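# Place each tool into its matching tray cut-out

## Task

Set every tool down inside the cut-out in the tray that matches it, one tool per cut-out.

## Robot and tools

Robot: two seven-joint arms, left_arm and right_arm, each ending in a two-finger gripper whose fingers can fold. The scene frame has its origin at table-top height halfway between the nominal bases, +z up, +x out across the table, and left_arm on the +y side (not image sides). Measured bases: left_arm at (+0.056, +0.455, +0.033) m, right_arm at (-0.037, -0.347, +0.033) m, both turned only slightly about z. Reported hand poses are in each arm's own base frame and may be off by a few cm. Fixed cameras and the table use the scene frame. Gripper axes: +z points along the fingers, y is the opening direction. end_effector_position is the spot between the pads when closed; fingertips stick out about 33 mm past it at gaps up to 40 mm, only 9 mm when fully open. Cameras: cam_high, cam_left_wrist, cam_right_wrist, each 672x504.

The row: every motion command uses rows of 18 numbers, each in [-1, 1], always for both arms. Order: left dx, dy, dz, rx, ry, rz, left gripper position, force_limit, speed, then the same nine for the right arm. The six pose numbers are offsets, not a pose: measured along the arm's Hand target axes, starting from the Hand target as it stands when the action or move begins. Scale: 1.0 = 0.6 m or 180 degrees; rx, ry, rz form a single rotation vector. Sending six zeros re-requests the current Hand target. Gripper numbers are absolute settings: position +1 = open 140 mm, about -0.8 = pads touch, -1 = close until blocked. force_limit from -1 (about 14 N) to +1 (about 58 N) for a slow close; speed from -1 (about 30 mm/s) to +1 (250 mm/s); faster closes squeeze harder. Both start at +1. Resend the last gripper numbers to keep a gripper unchanged; a 0 is a real command. Each control step the controller clips the target to 70 mm and 16 degrees from the measured pose, so one action may fall short.

Tools:
- execute_actions(actions, cameras): actions is a list of actions; each action is up to 15 rows, one per 1/30 s step, and a short one repeats its final row. Every row in an action counts from that action's starting Hand target. Each action costs 0.5 s. Empty list = status plus images.
- move(target, speed, blend, blocking, cameras): target is one 18-number row or a list of up to 15; all rows offset from the Hand targets at the call's start. Straight paths, no obstacle avoidance, 10 s cap. speed in m/s, 0.002 to 2, default 0.25 (one value or one per target). blend in m rounds corners; 0 stops at each. blocking=false returns after about 0.5 s while the move continues. The result adds a move: line (done, off_target, moving, held, fault; limits=paced means clipped, limits=held means steps withheld).
- wait(seconds 0 to 10), stop (brakes a running move; fingers keep going).
- zoom_image(camera, region [x0, y0, x1, y1] in pixels, at most 504 by 504) on the newest image.
- set_collision_behavior(contact_force_n: 20, 40 or 85); default 20 N; not during a move.
- clear_fault(arm) after a reported torque or force fault.
- finished_scene(scene 1 or 2), irreversible.

Result lines: end_effector_position (m) and quat per arm; Hand target (the next offsets start here; the gripper often rests a bit short, so send the gap as an offset); Tool commands; object_status (0 moving, 1 blocked while opening, 2 blocked while closing = likely holding, 3 reached position or pads met); position_measured in counts (3 open, about 75 = 100 mm, 139 = 60 mm, 200 = 20 mm, 230 pads meet); Joint positions, velocities ("within noise" = still), torques, External joint torques, Flange force along gripper axes (includes held weight and some error); Wrist depth as 7x7 grids of distances in mm, "-" for no value; MOTOR HOT warnings.

Gripping: close with position -1 and confirm object_status 2. Grip with the outer quarter of the pads; nearer the palm the fingers fold, holding narrow parts loosely. To grip harder, raise force_limit and change position slightly (-1 to -0.98). To loosen, open and reclose slowly. Pressing fingertips into a surface folds them quietly and spoils the next grip.

Avoid: contact forces reaching 20 N or joint load limits (12 to 20 N m), which stop the arm until clear_fault; joints passing their ranges or moving too fast; any contact between the two arms or grippers; closing on the other gripper; hard squeezes on parts still resting on something; fast swings with loads; dropping parts, releasing moving ones, or leaving anything off the table; slamming into fixed objects; long stretched or loaded holds that overheat motors (brakes for 30 to 60 s). Thinking time lets the scene run on. Tools should end seated and stay put before finishing.

Each tool is called as name([rows], argument=value, ...), one row to a line, values as JSON.

## Session

execute_actions(actions=[])

Scene clock: 0.00 s.
left_arm: end_effector_position=(+0.4487, -0.5699, +0.1902) position_measured=3 object_status=3 end_effector_quat_wxyz=(-0.223, -0.368, +0.844, -0.319) | right_arm: end_effector_position=(+0.5651, +0.0522, +0.1832) position_measured=3 object_status=3 end_effector_quat_wxyz=(-0.649, +0.758, -0.017, -0.070)
Joint positions: left_arm=[-0.625 0.337 -0.086 -1.911 -1.062 2.373 0.802] | right_arm=[-0.468 0.711 0.028 -1.665 1.061 1.34 -2.342]
Joint velocities: within noise
Joint torques (N m): no reading
External joint torques (N m): no reading
Flange force (N): no reading
Wrist depth (mm): cam_left_wrist=[278 312 595 516 455 406 370 / 739 629 516 482 421 379 347 / 669 570 489 442 398 360 331 / 634 129 465 414 374 346 139 / - 459 429 389 354 325 107 / - 451 404 365 335 279 261 / - 423 378 345 318 266 254] | cam_right_wrist=[2820 - - 948 456 370 281 / 414 259 2161 1180 522 379 290 / 358 355 348 2312 588 369 301 / 114 137 403 948 732 429 133 / - 847 893 940 808 489 115 / - - 2720 2854 835 493 362 / 2408 - - 2408 903 528 381]
Hand target: left_arm +0.4487, -0.5699, +0.1902; -0.223, -0.368, +0.844, -0.319 | right_arm +0.5651, +0.0522, +0.1832; -0.649, +0.758, -0.017, -0.070
Tool commands: left_gripper/position=+1.0 left_gripper/force_limit=+1.0 left_gripper/speed=+1.0 right_gripper/position=+1.0 right_gripper/force_limit=+1.0 right_gripper/speed=+1.0

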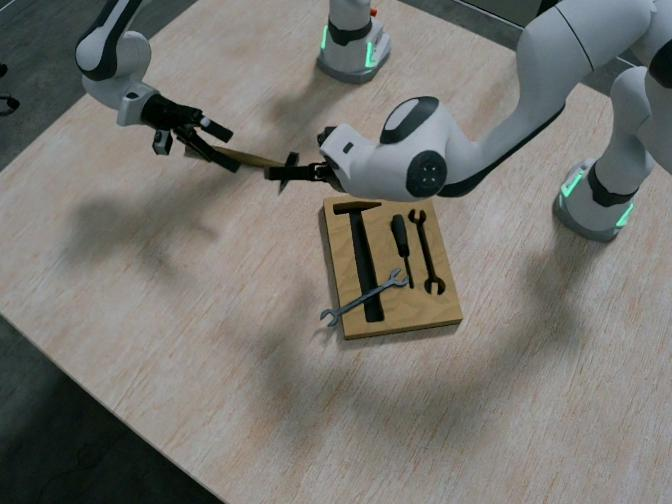

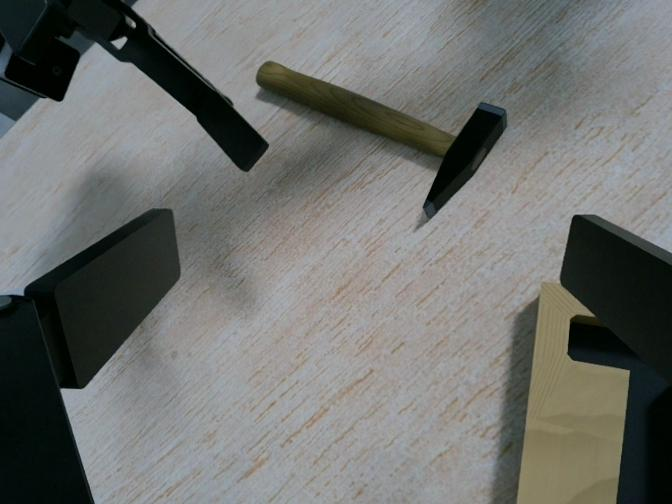

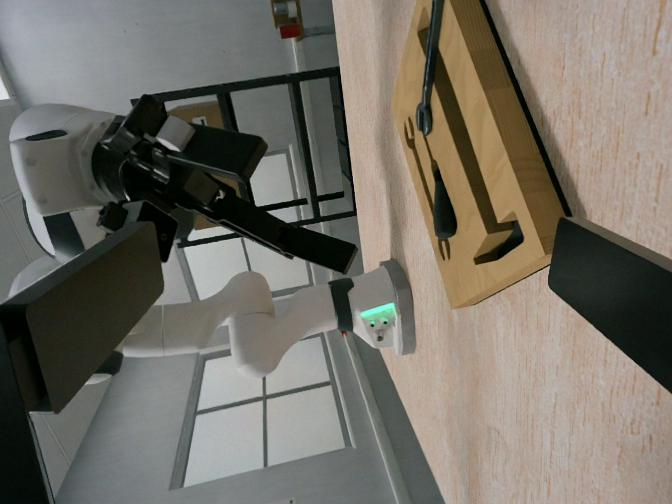

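zoom_image(camera="cam_high", region=[300, 180, 480, 350])

zoom_image(camera="cam_high", region=[120, 80, 360, 230])

zoom_image(camera="cam_right_wrist", region=[370, 0, 620, 320])

Scaled by 2.800 from the camera's 672x504 image, which has a finer 960x720 frame.

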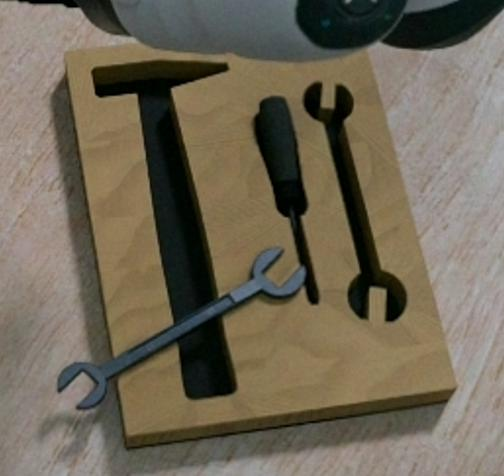

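Scaled by 2.100 from the camera's 672x504 image, which has a finer 960x720 frame.

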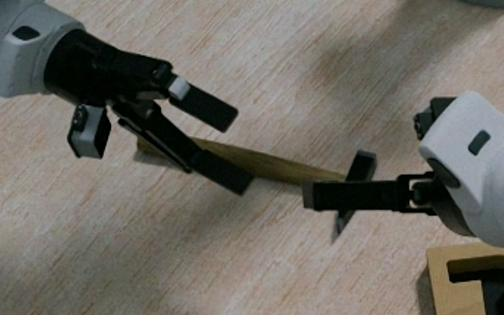

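Scaled by 1.575 from the camera's 672x504 image, which has a finer 960x720 frame.

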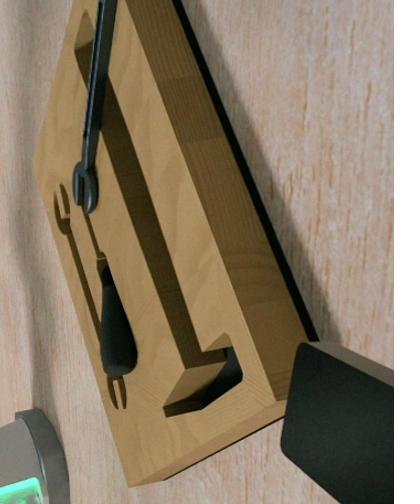

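move(target=[0.125,0.0805,-0.435,-0.1328,-0.217,0,1,1,1,-0.166,-0.293,-0.163,-0.449,0.048,-0.012,1,1,1], cameras=["all"])

Scene clock: 5.10 s.
left_arm: end_effector_position=(+0.4022, -0.3969, +0.4011) position_measured=3 object_status=3 end_effector_quat_wxyz=(-0.001, -0.398, +0.917, -0.003) | right_arm: end_effector_position=(+0.4964, -0.0218, +0.3835) position_measured=3 object_status=3 end_effector_quat_wxyz=(-0.004, +1.000, +0.003, +0.002)
Joint positions: left_arm=[-0.766 0.022 -0.011 -1.575 -0.003 1.602 -0.024] | right_arm=[-0.166 -0.204 0.104 -1.876 0.029 1.677 -1.644]
Joint velocities: left_arm=[within noise] | right_arm=[0 0 -0.001 0 0 0 0.005]
Joint torques (N m): left_arm=[-0.64 -32.67 -0.35 23.85 1.04 2.5 -0.13] | right_arm=[-0.6 -23.02 -0.11 26.01 0.58 2.5 0.4]
External joint torques (N m): left_arm=[-0.59 0.26 -0.32 -0.44 0.3 -0.1 -0.13] | right_arm=[-0.58 2.23 0.81 1.23 -0.32 -0.17 0.4]
Flange force (N): left_arm=[1.0 0.9 1.0] | right_arm=[11.3 -0.5 -4.8]
Wrist depth (mm): cam_left_wrist=[526 521 513 503 483 492 497 / 555 551 543 511 500 529 524 / 589 579 577 542 533 562 552 / 607 129 606 569 569 587 139 / - 648 646 650 641 631 107 / - 705 703 689 675 671 671 / - 701 756 744 739 727 718] | cam_right_wrist=[484 486 486 482 483 482 478 / 487 509 512 512 510 503 507 / 514 532 534 533 535 530 534 / 524 147 568 568 567 552 132 / - 608 608 607 604 602 115 / 657 648 649 635 642 642 644 / 701 686 692 596 692 686 686]
Hand target: left_arm +0.4016, -0.3969, +0.3998; +0.000, -0.400, +0.917, +0.000 | right_arm +0.4952, -0.0228, +0.3829; -0.002, +1.000, +0.000, -0.001
Off the commanded pose: left_arm 0.001 m, 0 deg | right_arm 0.002 m, 1 deg.
move: done

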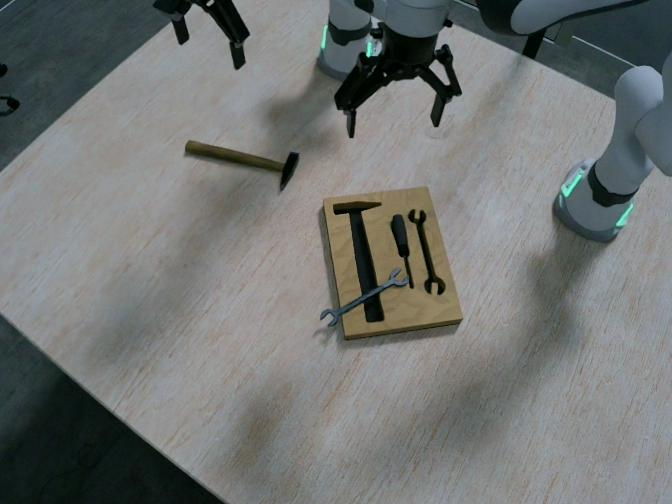

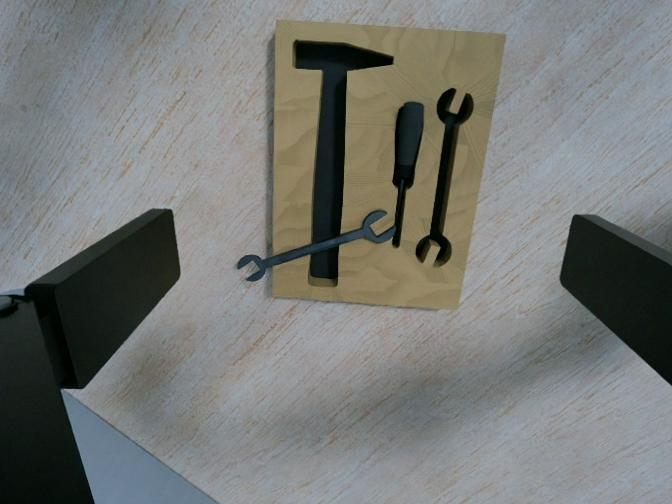

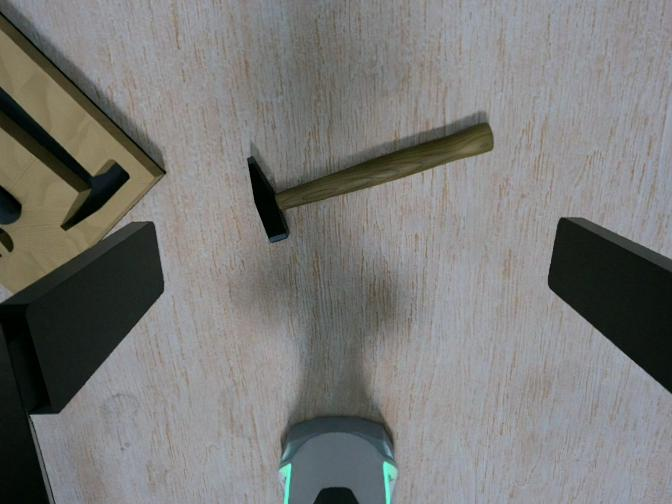

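zoom_image(camera="cam_left_wrist", region=[230, 10, 510, 310])

zoom_image(camera="cam_left_wrist", region=[370, 90, 430, 260])

Scaled by 1.680 from the camera's 672x504 image, which has a finer 960x720 frame.

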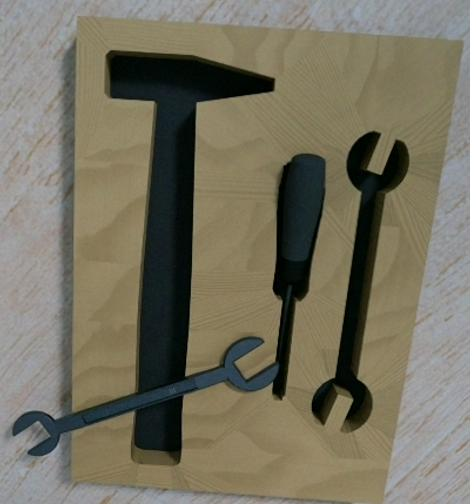

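Scaled by 2.965 from the camera's 672x504 image, which has a finer 960x720 frame.

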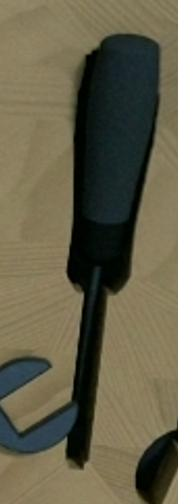

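move(target=[0.1333,0,0,0,0,0,1,1,1,0.1333,0,0,0,0,0,1,1,1], cameras=["all"])

Scene clock: 7.33 s.
left_arm: end_effector_position=(+0.3464, -0.4567, +0.4013) position_measured=3 object_status=3 end_effector_quat_wxyz=(-0.001, -0.396, +0.918, -0.003) | right_arm: end_effector_position=(+0.5763, -0.0223, +0.3839) position_measured=3 object_status=3 end_effector_quat_wxyz=(-0.004, +1.000, +0.002, +0.002)
Joint positions: left_arm=[-0.842 0.05 -0.081 -1.541 0.001 1.595 -0.166] | right_arm=[-0.157 0.053 0.118 -1.583 0.001 1.639 -1.614]
Joint velocities: left_arm=[0 0.001 0.001 0 0 0 -0.007] | right_arm=[within noise]
Joint torques (N m): left_arm=[-0.45 -33.39 0.06 23.85 1.06 2.51 -0.24] | right_arm=[0.36 -31.08 0.63 25.83 0.59 2.51 0.26]
External joint torques (N m): left_arm=[-0.39 0.66 0.2 -0.55 0.31 -0.12 -0.24] | right_arm=[0.27 2.71 0.29 1.34 -0.32 -0.16 0.26]
Flange force (N): left_arm=[0.6 -0.1 1.1] | right_arm=[15.3 -0.3 -6.1]
Wrist depth (mm): cam_left_wrist=[525 519 516 507 503 500 499 / 554 551 542 527 510 525 523 / 586 579 574 537 525 562 556 / 607 129 607 569 563 590 139 / - 645 646 606 606 632 107 / - 699 701 689 680 669 675 / - 761 753 741 730 723 712] | cam_right_wrist=[486 483 483 482 483 483 481 / 505 510 508 507 508 508 506 / 516 532 536 536 532 534 535 / 520 147 569 578 569 556 132 / - 607 608 607 605 601 114 / 659 655 646 651 640 642 646 / 703 694 699 670 696 688 684]
Hand target: left_arm +0.3473, -0.4556, +0.3999; +0.000, -0.400, +0.917, +0.000 | right_arm +0.5752, -0.0228, +0.3828; -0.002, +1.000, +0.000, -0.001
Off the commanded pose: left_arm 0.002 m, 1 deg | right_arm 0.002 m, 0 deg.
move: done

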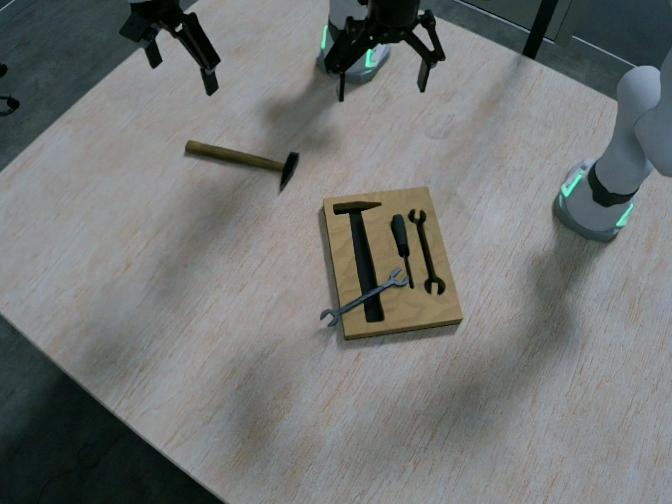

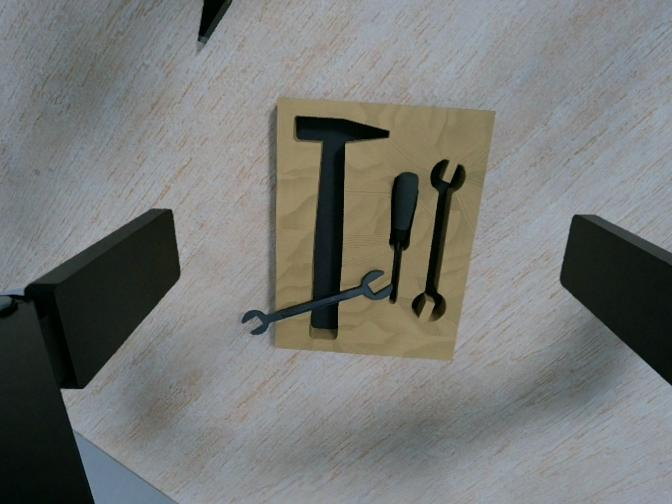

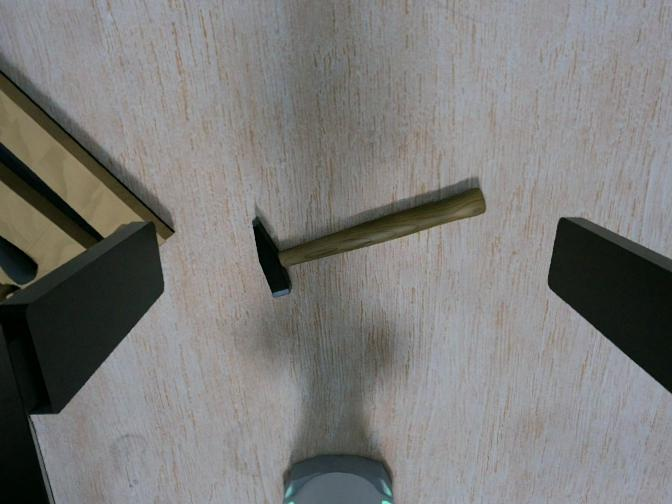

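move(target=[-0.217,0,0.25,0,0,0,1,1,1,-0.083,0,0.2,0,0,0,1,1,1], cameras=["all"])

zoom_image(camera="cam_left_wrist", region=[200, 0, 560, 360])

Scene clock: 10.23 s.
left_arm: end_effector_position=(+0.4357, -0.3598, +0.2499) position_measured=3 object_status=3 end_effector_quat_wxyz=(+0.000, -0.403, +0.915, +0.001) | right_arm: end_effector_position=(+0.5242, -0.0222, +0.2622) position_measured=3 object_status=3 end_effector_quat_wxyz=(+0.001, +1.000, +0.000, -0.003)
Joint positions: left_arm=[-0.724 0.032 0.033 -1.949 0.001 1.98 0.05] | right_arm=[-0.16 -0.093 0.115 -2.065 0.01 1.966 -1.62]
Joint velocities: left_arm=[0.001 0 0 -0.001 -0.001 0.001 0.007] | right_arm=[within noise]
Joint torques (N m): left_arm=[-0.48 -33.97 0.01 23.41 0.07 3.07 0.2] | right_arm=[-0.42 -27.6 -0.54 25.19 1.27 2.88 -0.29]
External joint torques (N m): left_arm=[-0.55 -0.13 -0.13 -1.43 -0.62 0.48 0.2] | right_arm=[-0.42 1.5 -0.11 0.36 0.45 0.24 -0.29]
Flange force (N): left_arm=[0.6 6.0 3.8] | right_arm=[5.4 1.2 0.7]
Wrist depth (mm): cam_left_wrist=[383 381 352 349 336 340 364 / 406 402 373 371 361 364 385 / 430 426 395 391 387 400 409 / - 129 413 412 409 406 139 / - 476 481 476 433 465 112 / - 521 515 510 508 501 503 / - 562 559 555 547 537 536] | cam_right_wrist=[376 378 379 377 374 375 376 / 397 399 399 398 396 400 397 / 397 420 421 420 408 416 421 / 402 147 443 452 445 440 133 / - 478 477 474 474 483 114 / 515 509 506 508 509 506 518 / 550 549 548 548 550 550 549]
Hand target: left_arm +0.4357, -0.3602, +0.2498; +0.000, -0.400, +0.917, +0.000 | right_arm +0.5252, -0.0225, +0.2628; -0.002, +1.000, +0.000, -0.001
Off the commanded pose: left_arm 0.000 m, 0 deg | right_arm 0.001 m, 0 deg.
move: done

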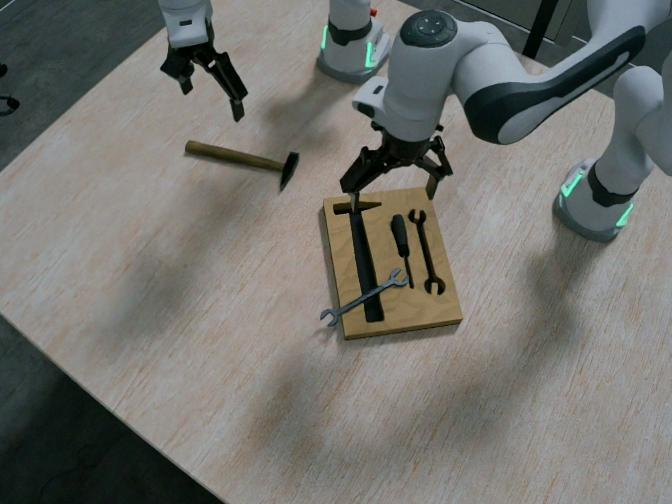

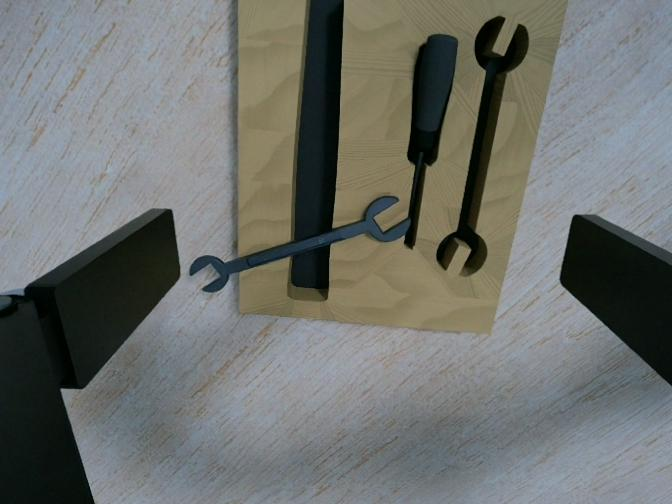

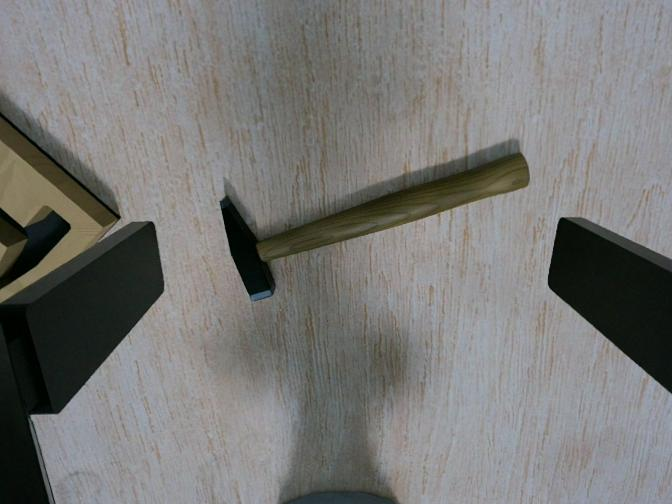

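Scaled by 1.400 from the camera's 672x504 image, which has a finer 960x720 frame.

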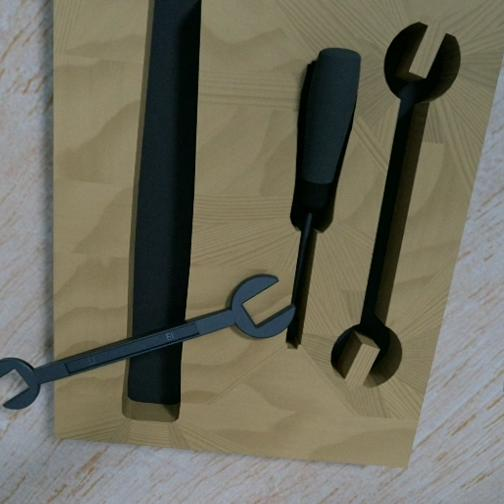

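zoom_image(camera="cam_left_wrist", region=[180, 180, 420, 300])

zoom_image(camera="cam_left_wrist", region=[420, 0, 560, 300])

Scaled by 2.100 from the camera's 672x504 image, which has a finer 960x720 frame.

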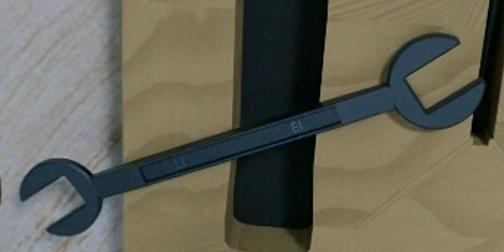

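Scaled by 1.680 from the camera's 672x504 image, which has a finer 960x720 frame.

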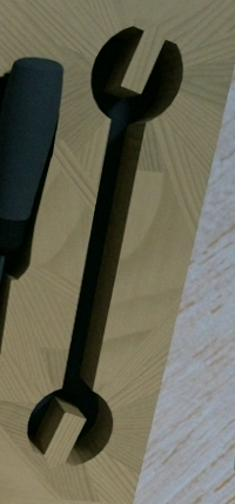

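move(target=[0.13,0.2,0.12,0,0,0,1,1,1,0,0,0,0,0,0,1,1,1], cameras=["cam_left_wrist"])

zoom_image(camera="cam_left_wrist", region=[100, 0, 500, 400])

Scene clock: 13.13 s.
left_arm: end_effector_position=(+0.2945, -0.3354, +0.1773) position_measured=3 object_status=3 end_effector_quat_wxyz=(+0.000, -0.395, +0.919, +0.002) | right_arm: end_effector_position=(+0.5242, -0.0222, +0.2622) position_measured=3 object_status=3 end_effector_quat_wxyz=(+0.001, +1.000, +0.000, -0.003)
Joint positions: left_arm=[-0.783 -0.249 -0.066 -2.46 -0.02 2.208 -0.077] | right_arm=[-0.16 -0.093 0.115 -2.065 0.01 1.966 -1.62]
Joint velocities: left_arm=[-0.001 0 -0.001 0.001 -0.001 0.001 -0.006] | right_arm=[within noise]
Joint torques (N m): left_arm=[-0.04 -23.41 -0.12 22.2 0.06 3.07 -0.21] | right_arm=[-0.42 -27.62 -0.49 25.17 1.26 2.91 -0.33]
External joint torques (N m): left_arm=[-0.02 -0.79 -0.33 -1.35 -0.55 0.47 -0.21] | right_arm=[-0.48 1.47 -0.12 0.32 0.44 0.26 -0.33]
Flange force (N): left_arm=[0.5 6.7 2.1] | right_arm=[5.1 1.3 0.8]
Wrist depth (mm): cam_left_wrist=[286 306 282 281 302 305 301 / 305 305 297 293 317 320 318 / 346 319 313 317 339 339 338 / - 129 333 338 364 362 139 / - 360 356 356 391 388 112 / - 393 382 379 418 417 417 / - 470 464 455 453 447 442] | cam_right_wrist=[378 377 377 378 377 375 378 / 397 397 398 396 395 398 398 / 400 423 419 420 417 422 420 / 430 147 449 452 446 442 133 / - 477 475 480 476 483 115 / 518 510 508 508 506 508 515 / 545 544 548 552 548 548 547]
Hand target: left_arm +0.2947, -0.3359, +0.1779; +0.000, -0.400, +0.917, +0.000 | right_arm +0.5252, -0.0225, +0.2628; -0.002, +1.000, +0.000, -0.001
Off the commanded pose: left_arm 0.001 m, 1 deg | right_arm 0.001 m, 0 deg.
move: done
Images, in order (width x height): cam_left_wrist 672x504.

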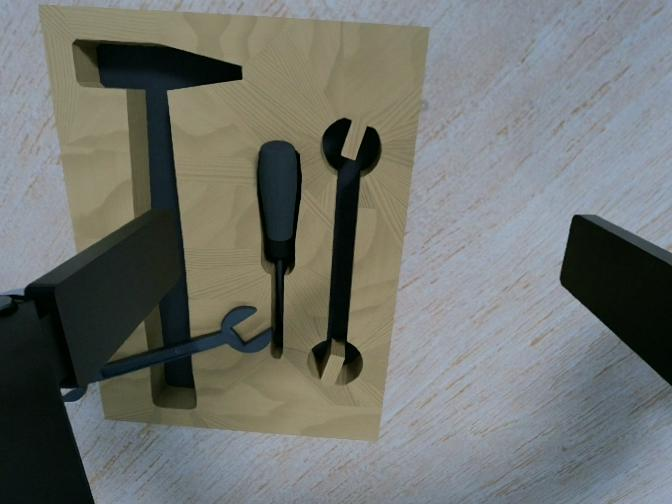

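Scaled by 1.260 from the camera's 672x504 image, which has a finer 960x720 frame.

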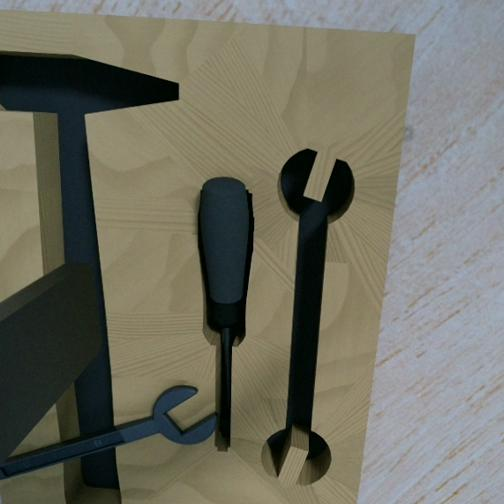

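move(target=[0,0,0,0,0,0,-0.76,1,1,0,0,0,0,0,0,-0.76,1,1], cameras=["all"])

Scene clock: 16.17 s.
left_arm: end_effector_position=(+0.2945, -0.3354, +0.1773) position_measured=224 object_status=0 end_effector_quat_wxyz=(+0.000, -0.396, +0.918, +0.002) | right_arm: end_effector_position=(+0.5242, -0.0222, +0.2622) position_measured=224 object_status=0 end_effector_quat_wxyz=(+0.001, +1.000, +0.000, -0.003)
Joint positions: left_arm=[-0.783 -0.249 -0.066 -2.46 -0.02 2.209 -0.079] | right_arm=[-0.16 -0.093 0.115 -2.065 0.01 1.966 -1.62]
Joint torques (N m): left_arm=[-0.43 -23.32 0.32 22.19 0.17 3.04 -0.21] | right_arm=[-0.45 -27.64 -0.49 25.21 1.28 2.89 -0.31]
External joint torques (N m): left_arm=[-0.46 -0.94 0.05 -1.2 -0.43 0.46 -0.21] | right_arm=[-0.4 1.61 0 0.3 0.46 0.24 -0.31]
Flange force (N): left_arm=[0.3 6.7 1.7] | right_arm=[5.5 1.1 0.9]
Wrist depth (mm): cam_left_wrist=[287 307 282 280 303 305 303 / 305 305 298 293 317 322 319 / 345 323 311 313 341 340 339 / 375 346 332 118 356 362 359 / 401 - - - - - 379 / - - - - - - - / - - - - - - -] | cam_right_wrist=[377 379 377 375 375 377 378 / 399 399 399 397 399 397 397 / 401 420 421 423 411 419 420 / 430 448 437 113 442 446 445 / 475 - 89 - - 85 469 / - - - - - - - / - - - - - - -]
Hand target: left_arm +0.2947, -0.3359, +0.1779; +0.000, -0.400, +0.917, +0.000 | right_arm +0.5252, -0.0225, +0.2628; -0.002, +1.000, +0.000, -0.001
Off the commanded pose: left_arm 0.001 m, 1 deg | right_arm 0.001 m, 0 deg.
move: done

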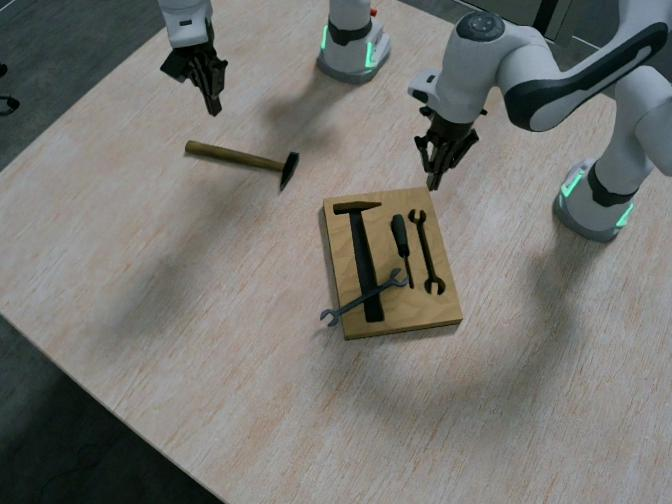

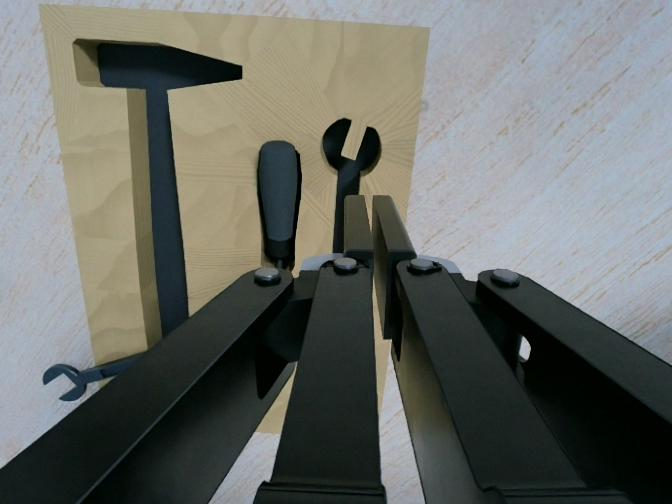

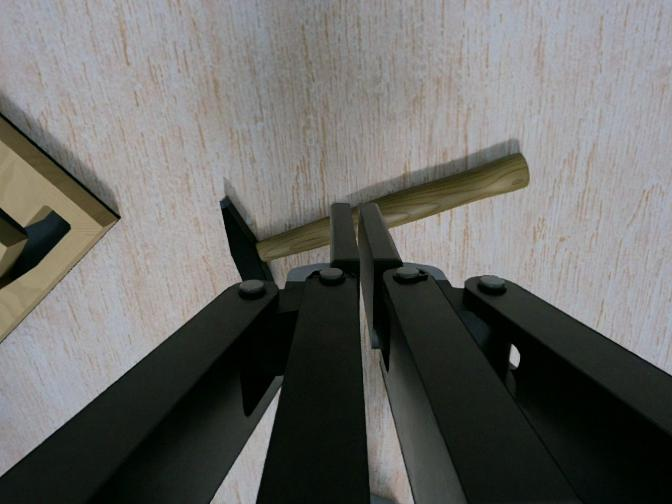

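move(target=[-0.258,-0.255,0.097,0,0,0.396,-0.1,1,1,0,0,0,0,0,0,0.2,1,1], cameras=["all"])

Scene clock: 21.03 s.
left_arm: end_effector_position=(+0.5129, -0.3269, +0.1211) position_measured=141 object_status=3 end_effector_quat_wxyz=(+0.002, +0.206, +0.979, +0.000) | right_arm: end_effector_position=(+0.5242, -0.0222, +0.2622) position_measured=104 object_status=3 end_effector_quat_wxyz=(+0.001, +1.000, +0.000, -0.003)
Joint positions: left_arm=[-0.558 0.281 -0.01 -1.962 0.005 2.247 1.414] | right_arm=[-0.16 -0.093 0.115 -2.065 0.01 1.966 -1.62]
Joint velocities: left_arm=[0 0 0 0 0 0 0.005] | right_arm=[within noise]
Joint torques (N m): left_arm=[-0.04 -39.95 -0.41 22.69 0.25 2.37 0.21] | right_arm=[-0.47 -27.58 -0.52 25.17 1.27 2.9 -0.3]
External joint torques (N m): left_arm=[0.02 0.43 -0.53 -0.39 -0.38 -0.1 0.21] | right_arm=[-0.36 1.54 0.03 0.34 0.46 0.25 -0.3]
Flange force (N): left_arm=[0.3 0.2 0.7] | right_arm=[5.4 1.0 0.8]
Wrist depth (mm): cam_left_wrist=[258 230 228 226 224 224 246 / 251 269 269 239 238 236 267 / 262 260 265 282 253 258 284 / 321 314 132 274 272 298 303 / - 93 331 330 291 107 86 / - - - 362 361 - - / - - - 394 391 - -] | cam_right_wrist=[377 377 377 375 375 377 377 / 399 399 397 399 397 397 397 / 401 420 422 420 420 420 422 / 431 442 146 448 442 435 446 / - - 471 476 473 - - / - - 512 507 508 - - / - - 548 550 547 - -]
Hand target: left_arm +0.5121, -0.3265, +0.1195; +0.000, +0.209, +0.978, +0.000 | right_arm +0.5252, -0.0225, +0.2628; -0.002, +1.000, +0.000, -0.001
Off the commanded pose: left_arm 0.002 m, 0 deg | right_arm 0.001 m, 0 deg.
move: done

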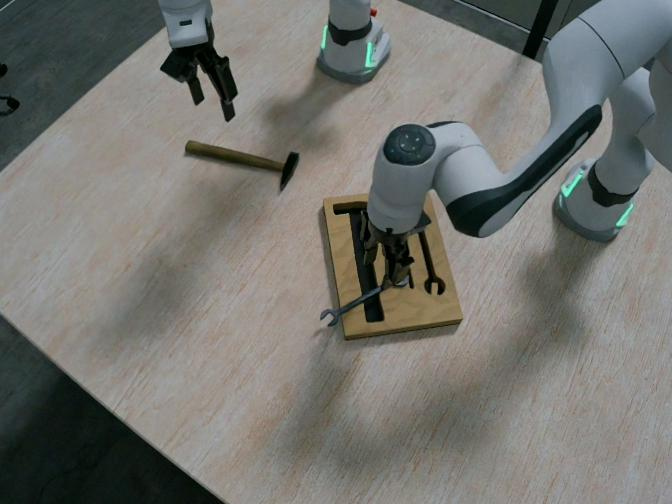

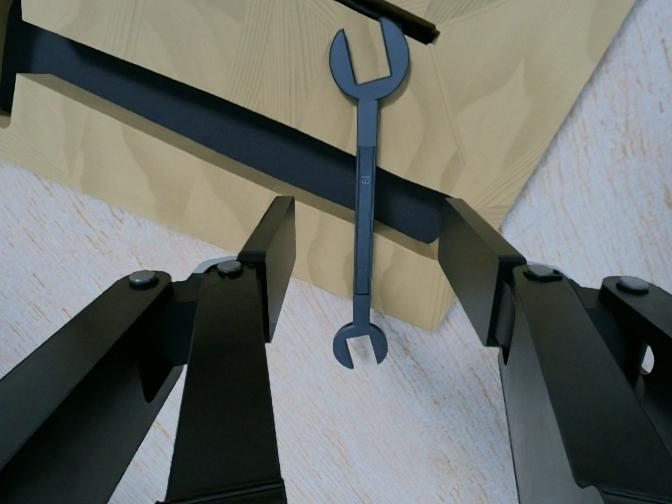

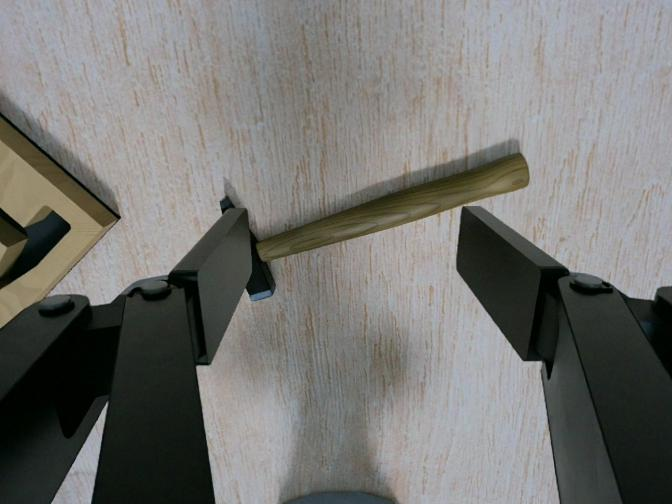

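move(target=[0,0.003,0.1,0,0,0,-0.3,1,1,0,0,0,0,0,0,0.2,1,1], cameras=["cam_left_wrist"])

Scene clock: 22.60 s.
left_arm: end_effector_position=(+0.5116, -0.3245, +0.0597) position_measured=167 object_status=3 end_effector_quat_wxyz=(-0.001, +0.206, +0.978, +0.000) | right_arm: end_effector_position=(+0.5242, -0.0222, +0.2622) position_measured=104 object_status=3 end_effector_quat_wxyz=(+0.001, +1.000, +0.000, -0.003)
Joint positions: left_arm=[-0.556 0.374 -0.01 -1.998 0.005 2.369 1.418] | right_arm=[-0.16 -0.093 0.115 -2.065 0.01 1.966 -1.62]
Joint velocities: left_arm=[0 0 0 0 0 0.005 -0.001] | right_arm=[within noise]
Joint torques (N m): left_arm=[-0.08 -42.1 -0.25 21.4 0.42 2.91 0.16] | right_arm=[-0.47 -27.64 -0.53 25.25 1.27 2.9 -0.3]
External joint torques (N m): left_arm=[-0.05 -0.26 -0.44 -0.33 -0.14 0.46 0.16] | right_arm=[-0.53 1.37 -0.16 0.51 0.45 0.27 -0.3]
Flange force (N): left_arm=[2.7 0.5 0.6] | right_arm=[5.5 1.3 0.4]
Wrist depth (mm): cam_left_wrist=[176 175 174 171 172 170 169 / 212 215 185 181 181 179 180 / 199 204 224 192 192 192 224 / 253 209 204 211 145 201 240 / - - - 220 221 89 94 / - - - 277 237 - - / - - - 308 307 - -] | cam_right_wrist=[379 378 377 375 376 375 377 / 398 397 397 401 395 397 397 / 401 421 423 419 412 420 421 / 430 441 146 445 441 433 446 / - - 473 476 476 - - / - - 508 510 507 - - / - - 548 547 548 - -]
Hand target: left_arm +0.5128, -0.3249, +0.0595; +0.000, +0.209, +0.978, +0.000 | right_arm +0.5252, -0.0225, +0.2628; -0.002, +1.000, +0.000, -0.001
Off the commanded pose: left_arm 0.001 m, 0 deg | right_arm 0.001 m, 0 deg.
move: done
Images, in order (width x height): cam_left_wrist 672x504.

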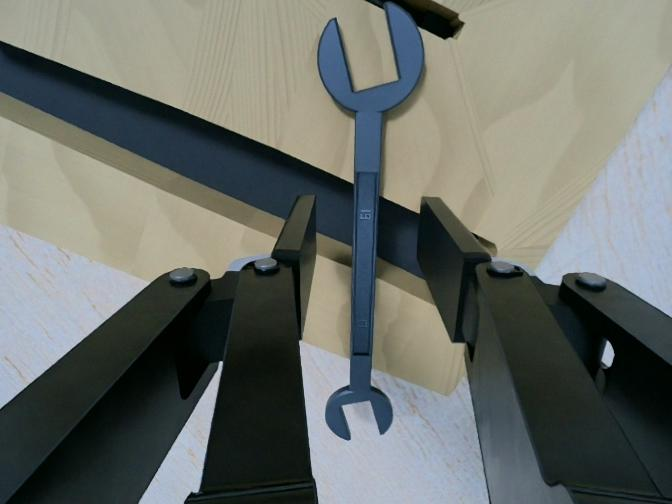

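move(target=[0,0.001,0.0185,0,0,0,-0.3,0,-1,0,0,0,0,0,0,0.2,1,1], speed=0.05)

move(target=[0,0,0,0,0,0,-1,0,-1,0,0,0,0,0,0,0.2,1,1], cameras=["cam_left_wrist"])

Scene clock: 23.63 s.
left_arm: end_effector_position=(+0.5131, -0.3249, +0.0502) position_measured=167 object_status=3 end_effector_quat_wxyz=(+0.000, +0.206, +0.979, +0.000) | right_arm: end_effector_position=(+0.5242, -0.0222, +0.2622) position_measured=104 object_status=3 end_effector_quat_wxyz=(+0.001, +1.000, +0.000, -0.003)
Joint positions: left_arm=[-0.555 0.392 -0.01 -1.999 0.005 2.392 1.419] | right_arm=[-0.16 -0.093 0.115 -2.065 0.01 1.966 -1.62]
Joint velocities: left_arm=[-0.001 0 0 0 0 0.004 0.001] | right_arm=[within noise]
Joint torques (N m): left_arm=[-0.09 -42.02 -0.2 20.62 0.42 2.94 0.15] | right_arm=[-0.47 -27.63 -0.52 25.21 1.26 2.9 -0.29]
External joint torques (N m): left_arm=[-0.06 0.01 -0.4 -0.86 -0.13 0.49 0.15] | right_arm=[-0.52 1.45 -0.14 0.41 0.44 0.26 -0.29]
Flange force (N): left_arm=[4.2 0.7 1.2] | right_arm=[5.4 1.3 0.6]
Wrist depth (mm): cam_left_wrist=[167 167 165 162 164 161 160 / 204 206 175 172 173 171 169 / 190 196 214 182 182 182 212 / 202 199 195 192 146 191 229 / - - - 209 210 89 94 / - - - 265 226 - - / - - - 297 295 - -] | cam_right_wrist=[380 380 377 377 376 378 378 / 398 399 399 397 397 397 395 / 400 424 423 422 409 414 420 / 430 441 423 449 442 435 447 / - - 471 479 470 - - / - - 509 508 510 - - / - - 548 553 547 - -]
Hand target: left_arm +0.5130, -0.3243, +0.0484; +0.000, +0.209, +0.978, +0.000 | right_arm +0.5252, -0.0225, +0.2628; -0.002, +1.000, +0.000, -0.001
Off the commanded pose: left_arm 0.002 m, 0 deg | right_arm 0.001 m, 0 deg.
move: done

Scene clock: 25.40 s.
left_arm: end_effector_position=(+0.5133, -0.3250, +0.0503) position_measured=232 object_status=0 end_effector_quat_wxyz=(+0.000, +0.206, +0.979, +0.000) | right_arm: end_effector_position=(+0.5242, -0.0222, +0.2622) position_measured=104 object_status=3 end_effector_quat_wxyz=(+0.001, +1.000, +0.000, -0.003)
Joint positions: left_arm=[-0.555 0.392 -0.01 -1.999 0.005 2.393 1.419] | right_arm=[-0.16 -0.093 0.115 -2.065 0.01 1.966 -1.62]
Joint torques (N m): left_arm=[-0.08 -41.99 -0.24 20.62 0.42 2.92 0.14] | right_arm=[-0.46 -27.62 -0.52 25.19 1.26 2.89 -0.31]
External joint torques (N m): left_arm=[-0.19 0.25 -0.57 -0.98 -0.13 0.45 0.14] | right_arm=[-0.42 1.59 -0.04 0.28 0.45 0.23 -0.31]
Flange force (N): left_arm=[4.0 0.4 1.6] | right_arm=[5.4 1.2 0.9]
Wrist depth (mm): cam_left_wrist=[167 166 165 163 163 161 160 / 204 206 175 174 173 171 169 / 190 195 214 183 183 182 212 / 204 202 200 131 222 194 230 / 261 255 - - - - 243 / - - - - - - - / - - - - - - -] | cam_right_wrist=[378 378 378 378 375 376 378 / 398 400 399 400 397 398 397 / 401 420 420 420 408 417 419 / 431 440 139 453 440 436 445 / - - 465 474 475 - - / - - 513 507 506 - - / - - 548 553 552 - -]
Hand target: left_arm +0.5130, -0.3243, +0.0484; +0.000, +0.209, +0.978, +0.000 | right_arm +0.5252, -0.0225, +0.2628; -0.002, +1.000, +0.000, -0.001
Off the commanded pose: left_arm 0.002 m, 0 deg | right_arm 0.001 m, 0 deg.
move: done
Images, in order (width x height): cam_left_wrist 672x504.

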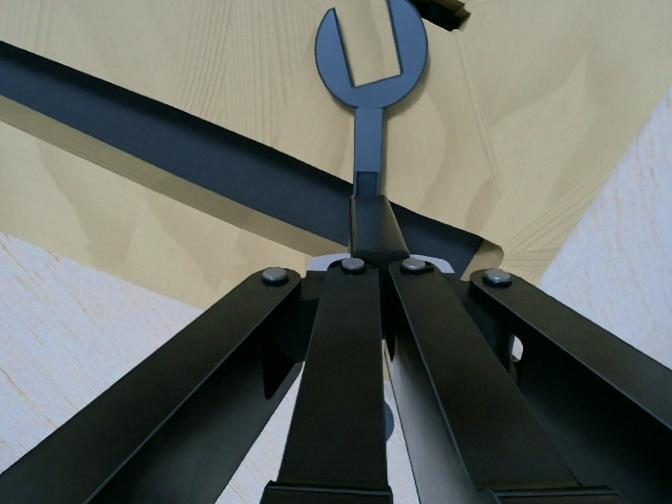

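move([
  [0,0,0,0,0,0,-0.5,0,0,0,0,0,0,0,0,0.2,1,1],
  [0,0,0.011,0,0,0,-0.5,0,-1,0,0,0,0,0,0,0.2,1,1],
  [0,0,0.011,0,0,0,-1,0,-1,0,0,0,0,0,0,0.2,1,1],
], speed=0.05, cameras=["cam_left_wrist"])

Scene clock: 28.67 s.
left_arm: end_effector_position=(+0.5134, -0.3251, +0.0438) position_measured=232 object_status=0 end_effector_quat_wxyz=(+0.001, +0.206, +0.979, -0.001) | right_arm: end_effector_position=(+0.5242, -0.0222, +0.2622) position_measured=104 object_status=3 end_effector_quat_wxyz=(+0.001, +1.000, +0.000, -0.003)
Joint positions: left_arm=[-0.555 0.404 -0.01 -2.001 0.005 2.406 1.419] | right_arm=[-0.16 -0.093 0.115 -2.065 0.01 1.966 -1.62]
Joint torques (N m): left_arm=[-0.11 -42.12 -0.19 20.4 0.41 2.92 0.14] | right_arm=[-0.5 -27.64 -0.57 25.23 1.26 2.91 -0.33]
External joint torques (N m): left_arm=[0.04 0.16 -0.29 -0.95 -0.14 0.46 0.14] | right_arm=[-0.47 1.41 -0.1 0.44 0.44 0.27 -0.33]
Flange force (N): left_arm=[4.1 0.8 1.4] | right_arm=[5.3 1.3 0.6]
Wrist depth (mm): cam_left_wrist=[162 160 159 156 156 155 154 / 200 200 169 168 166 166 164 / 185 195 208 175 177 176 204 / 196 195 195 131 215 187 224 / 254 247 - - - - 238 / - - - - - - - / - - - - - - -] | cam_right_wrist=[377 378 374 377 376 377 376 / 396 397 397 397 399 399 397 / 401 420 421 419 411 417 419 / 429 440 147 452 444 436 445 / - - 468 476 477 - - / - - 506 513 509 - - / - - 557 548 552 - -]
Hand target: left_arm +0.5130, -0.3243, +0.0418; +0.000, +0.209, +0.978, +0.000 | right_arm +0.5252, -0.0225, +0.2628; -0.002, +1.000, +0.000, -0.001
Off the commanded pose: left_arm 0.002 m, 0 deg | right_arm 0.001 m, 0 deg.
move: done
Images, in order (width x height): cam_left_wrist 672x504.

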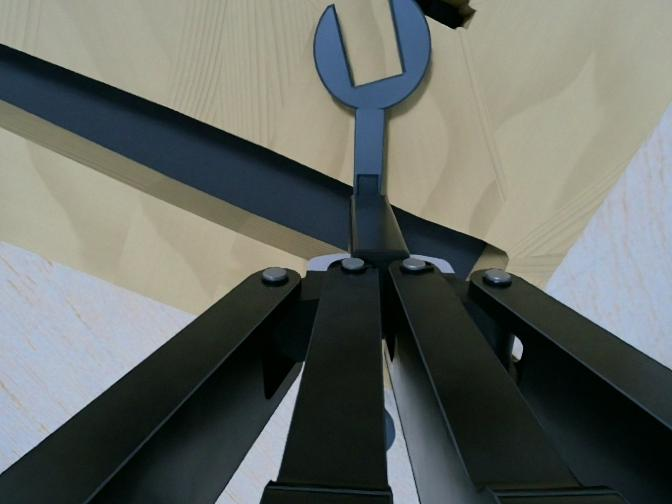

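move([
  [0,0,0,0,0,0,-0.5,0,0,0,0,0,0,0,0,0.2,1,1],
  [0,0,0.0125,0,0,0,-0.5,0,-1,0,0,0,0,0,0,0.2,1,1],
  [0,0,0.0125,0,0,0,-1,0,-1,0,0,0,0,0,0,0.2,1,1],
], speed=0.05, cameras=["cam_left_wrist"])

Scene clock: 31.67 s.
left_arm: end_effector_position=(+0.5134, -0.3252, +0.0364) position_measured=216 object_status=0 end_effector_quat_wxyz=(+0.001, +0.206, +0.979, -0.001) | right_arm: end_effector_position=(+0.5242, -0.0222, +0.2622) position_measured=104 object_status=3 end_effector_quat_wxyz=(+0.001, +1.000, +0.000, -0.003)
Joint positions: left_arm=[-0.555 0.417 -0.01 -2.002 0.005 2.421 1.419] | right_arm=[-0.16 -0.093 0.115 -2.065 0.01 1.966 -1.62]
Joint torques (N m): left_arm=[-0.13 -40.33 -0.08 19.41 0.45 2.91 0.16] | right_arm=[-0.45 -27.66 -0.51 25.22 1.27 2.9 -0.29]
External joint torques (N m): left_arm=[-0.26 2.48 -0.44 -1.94 -0.09 0.42 0.16] | right_arm=[-0.38 1.51 0.01 0.34 0.45 0.25 -0.29]
Flange force (N): left_arm=[2.4 0.2 5.7] | right_arm=[5.4 1.0 0.8]
Wrist depth (mm): cam_left_wrist=[155 153 152 150 151 149 149 / 193 192 162 159 159 158 158 / 178 195 201 167 169 168 169 / 188 186 185 131 131 179 215 / 243 - - - - 82 227 / - - - - - - - / - - - - - - -] | cam_right_wrist=[380 377 377 377 377 375 375 / 400 397 396 399 399 399 399 / 402 422 418 420 413 422 423 / 429 441 147 461 445 434 443 / - - 470 478 475 - - / - - 509 509 512 - - / - - 552 550 544 - -]
Hand target: left_arm +0.5130, -0.3243, +0.0343; +0.000, +0.209, +0.978, +0.000 | right_arm +0.5252, -0.0225, +0.2628; -0.002, +1.000, +0.000, -0.001
Off the commanded pose: left_arm 0.002 m, 0 deg | right_arm 0.001 m, 0 deg.
move: done
Images, in order (width x height): cam_left_wrist 672x504.

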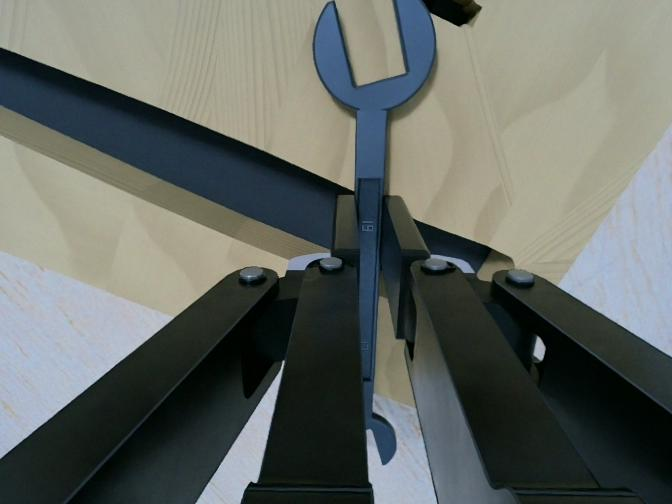

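move(target=[0,0,-0.3,0,0,0,-1,0,-1,0,0,0,0,0,0,0.2,1,1], speed=0.15, cameras=["cam_left_wrist","cam_high"])

Scene clock: 33.80 s.
left_arm: end_effector_position=(+0.5130, -0.3239, +0.2133) position_measured=216 object_status=2 end_effector_quat_wxyz=(+0.000, +0.207, +0.978, +0.001) | right_arm: end_effector_position=(+0.5242, -0.0222, +0.2622) position_measured=104 object_status=3 end_effector_quat_wxyz=(+0.001, +1.000, +0.000, -0.003)
Joint positions: left_arm=[-0.555 0.182 -0.01 -1.85 0.004 2.032 1.421] | right_arm=[-0.16 -0.093 0.115 -2.065 0.01 1.966 -1.62]
Joint velocities: left_arm=[-0.001 -0.001 0 0 0 -0.005 0.001] | right_arm=[within noise]
Joint torques (N m): left_arm=[-0.31 -39.77 -0.04 24.65 0.11 2.58 0.14] | right_arm=[-0.46 -27.55 -0.5 25.22 1.26 2.88 -0.3]
External joint torques (N m): left_arm=[-0.22 -1.33 -0.06 0.23 -0.61 0.12 0.14] | right_arm=[-0.47 1.63 -0.07 0.31 0.44 0.22 -0.3]
Flange force (N): left_arm=[3.2 0.5 -1.1] | right_arm=[5.6 1.2 0.8]
Wrist depth (mm): cam_left_wrist=[323 314 311 302 303 307 333 / 339 341 355 325 324 352 354 / 394 389 352 349 354 378 374 / 420 417 409 130 358 402 400 / 446 - - - - 82 420 / - - - - - - - / - - - - - - -] | cam_right_wrist=[377 375 375 377 377 377 378 / 397 397 395 398 397 397 396 / 404 420 421 420 417 412 421 / 432 442 140 450 445 435 448 / - - 469 477 474 - - / - - 509 512 509 - - / - - 553 550 549 - -]
Hand target: left_arm +0.5131, -0.3242, +0.2143; +0.000, +0.209, +0.978, +0.000 | right_arm +0.5252, -0.0225, +0.2628; -0.002, +1.000, +0.000, -0.001
Off the commanded pose: left_arm 0.001 m, 0 deg | right_arm 0.001 m, 0 deg.
move: done
Images, in order (width x height): cam_high 672x504, cam_left_wrist 672x504.

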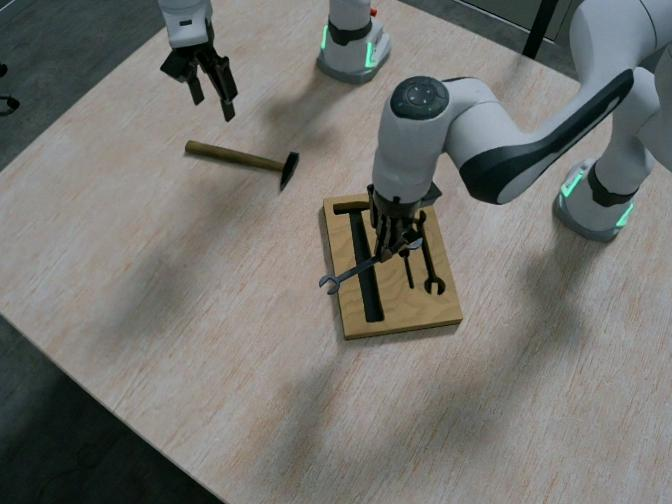

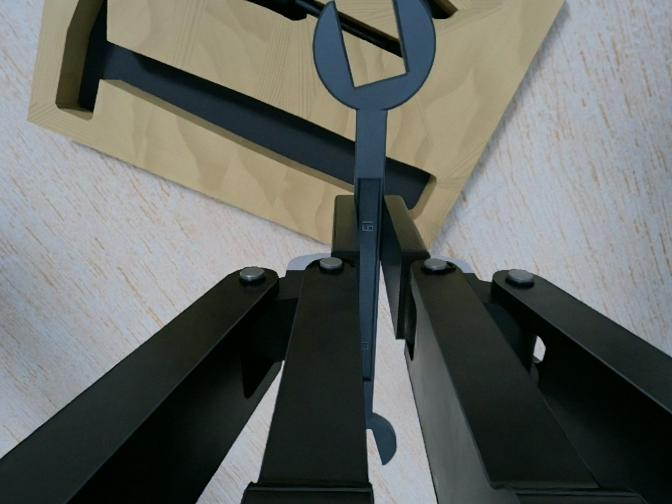

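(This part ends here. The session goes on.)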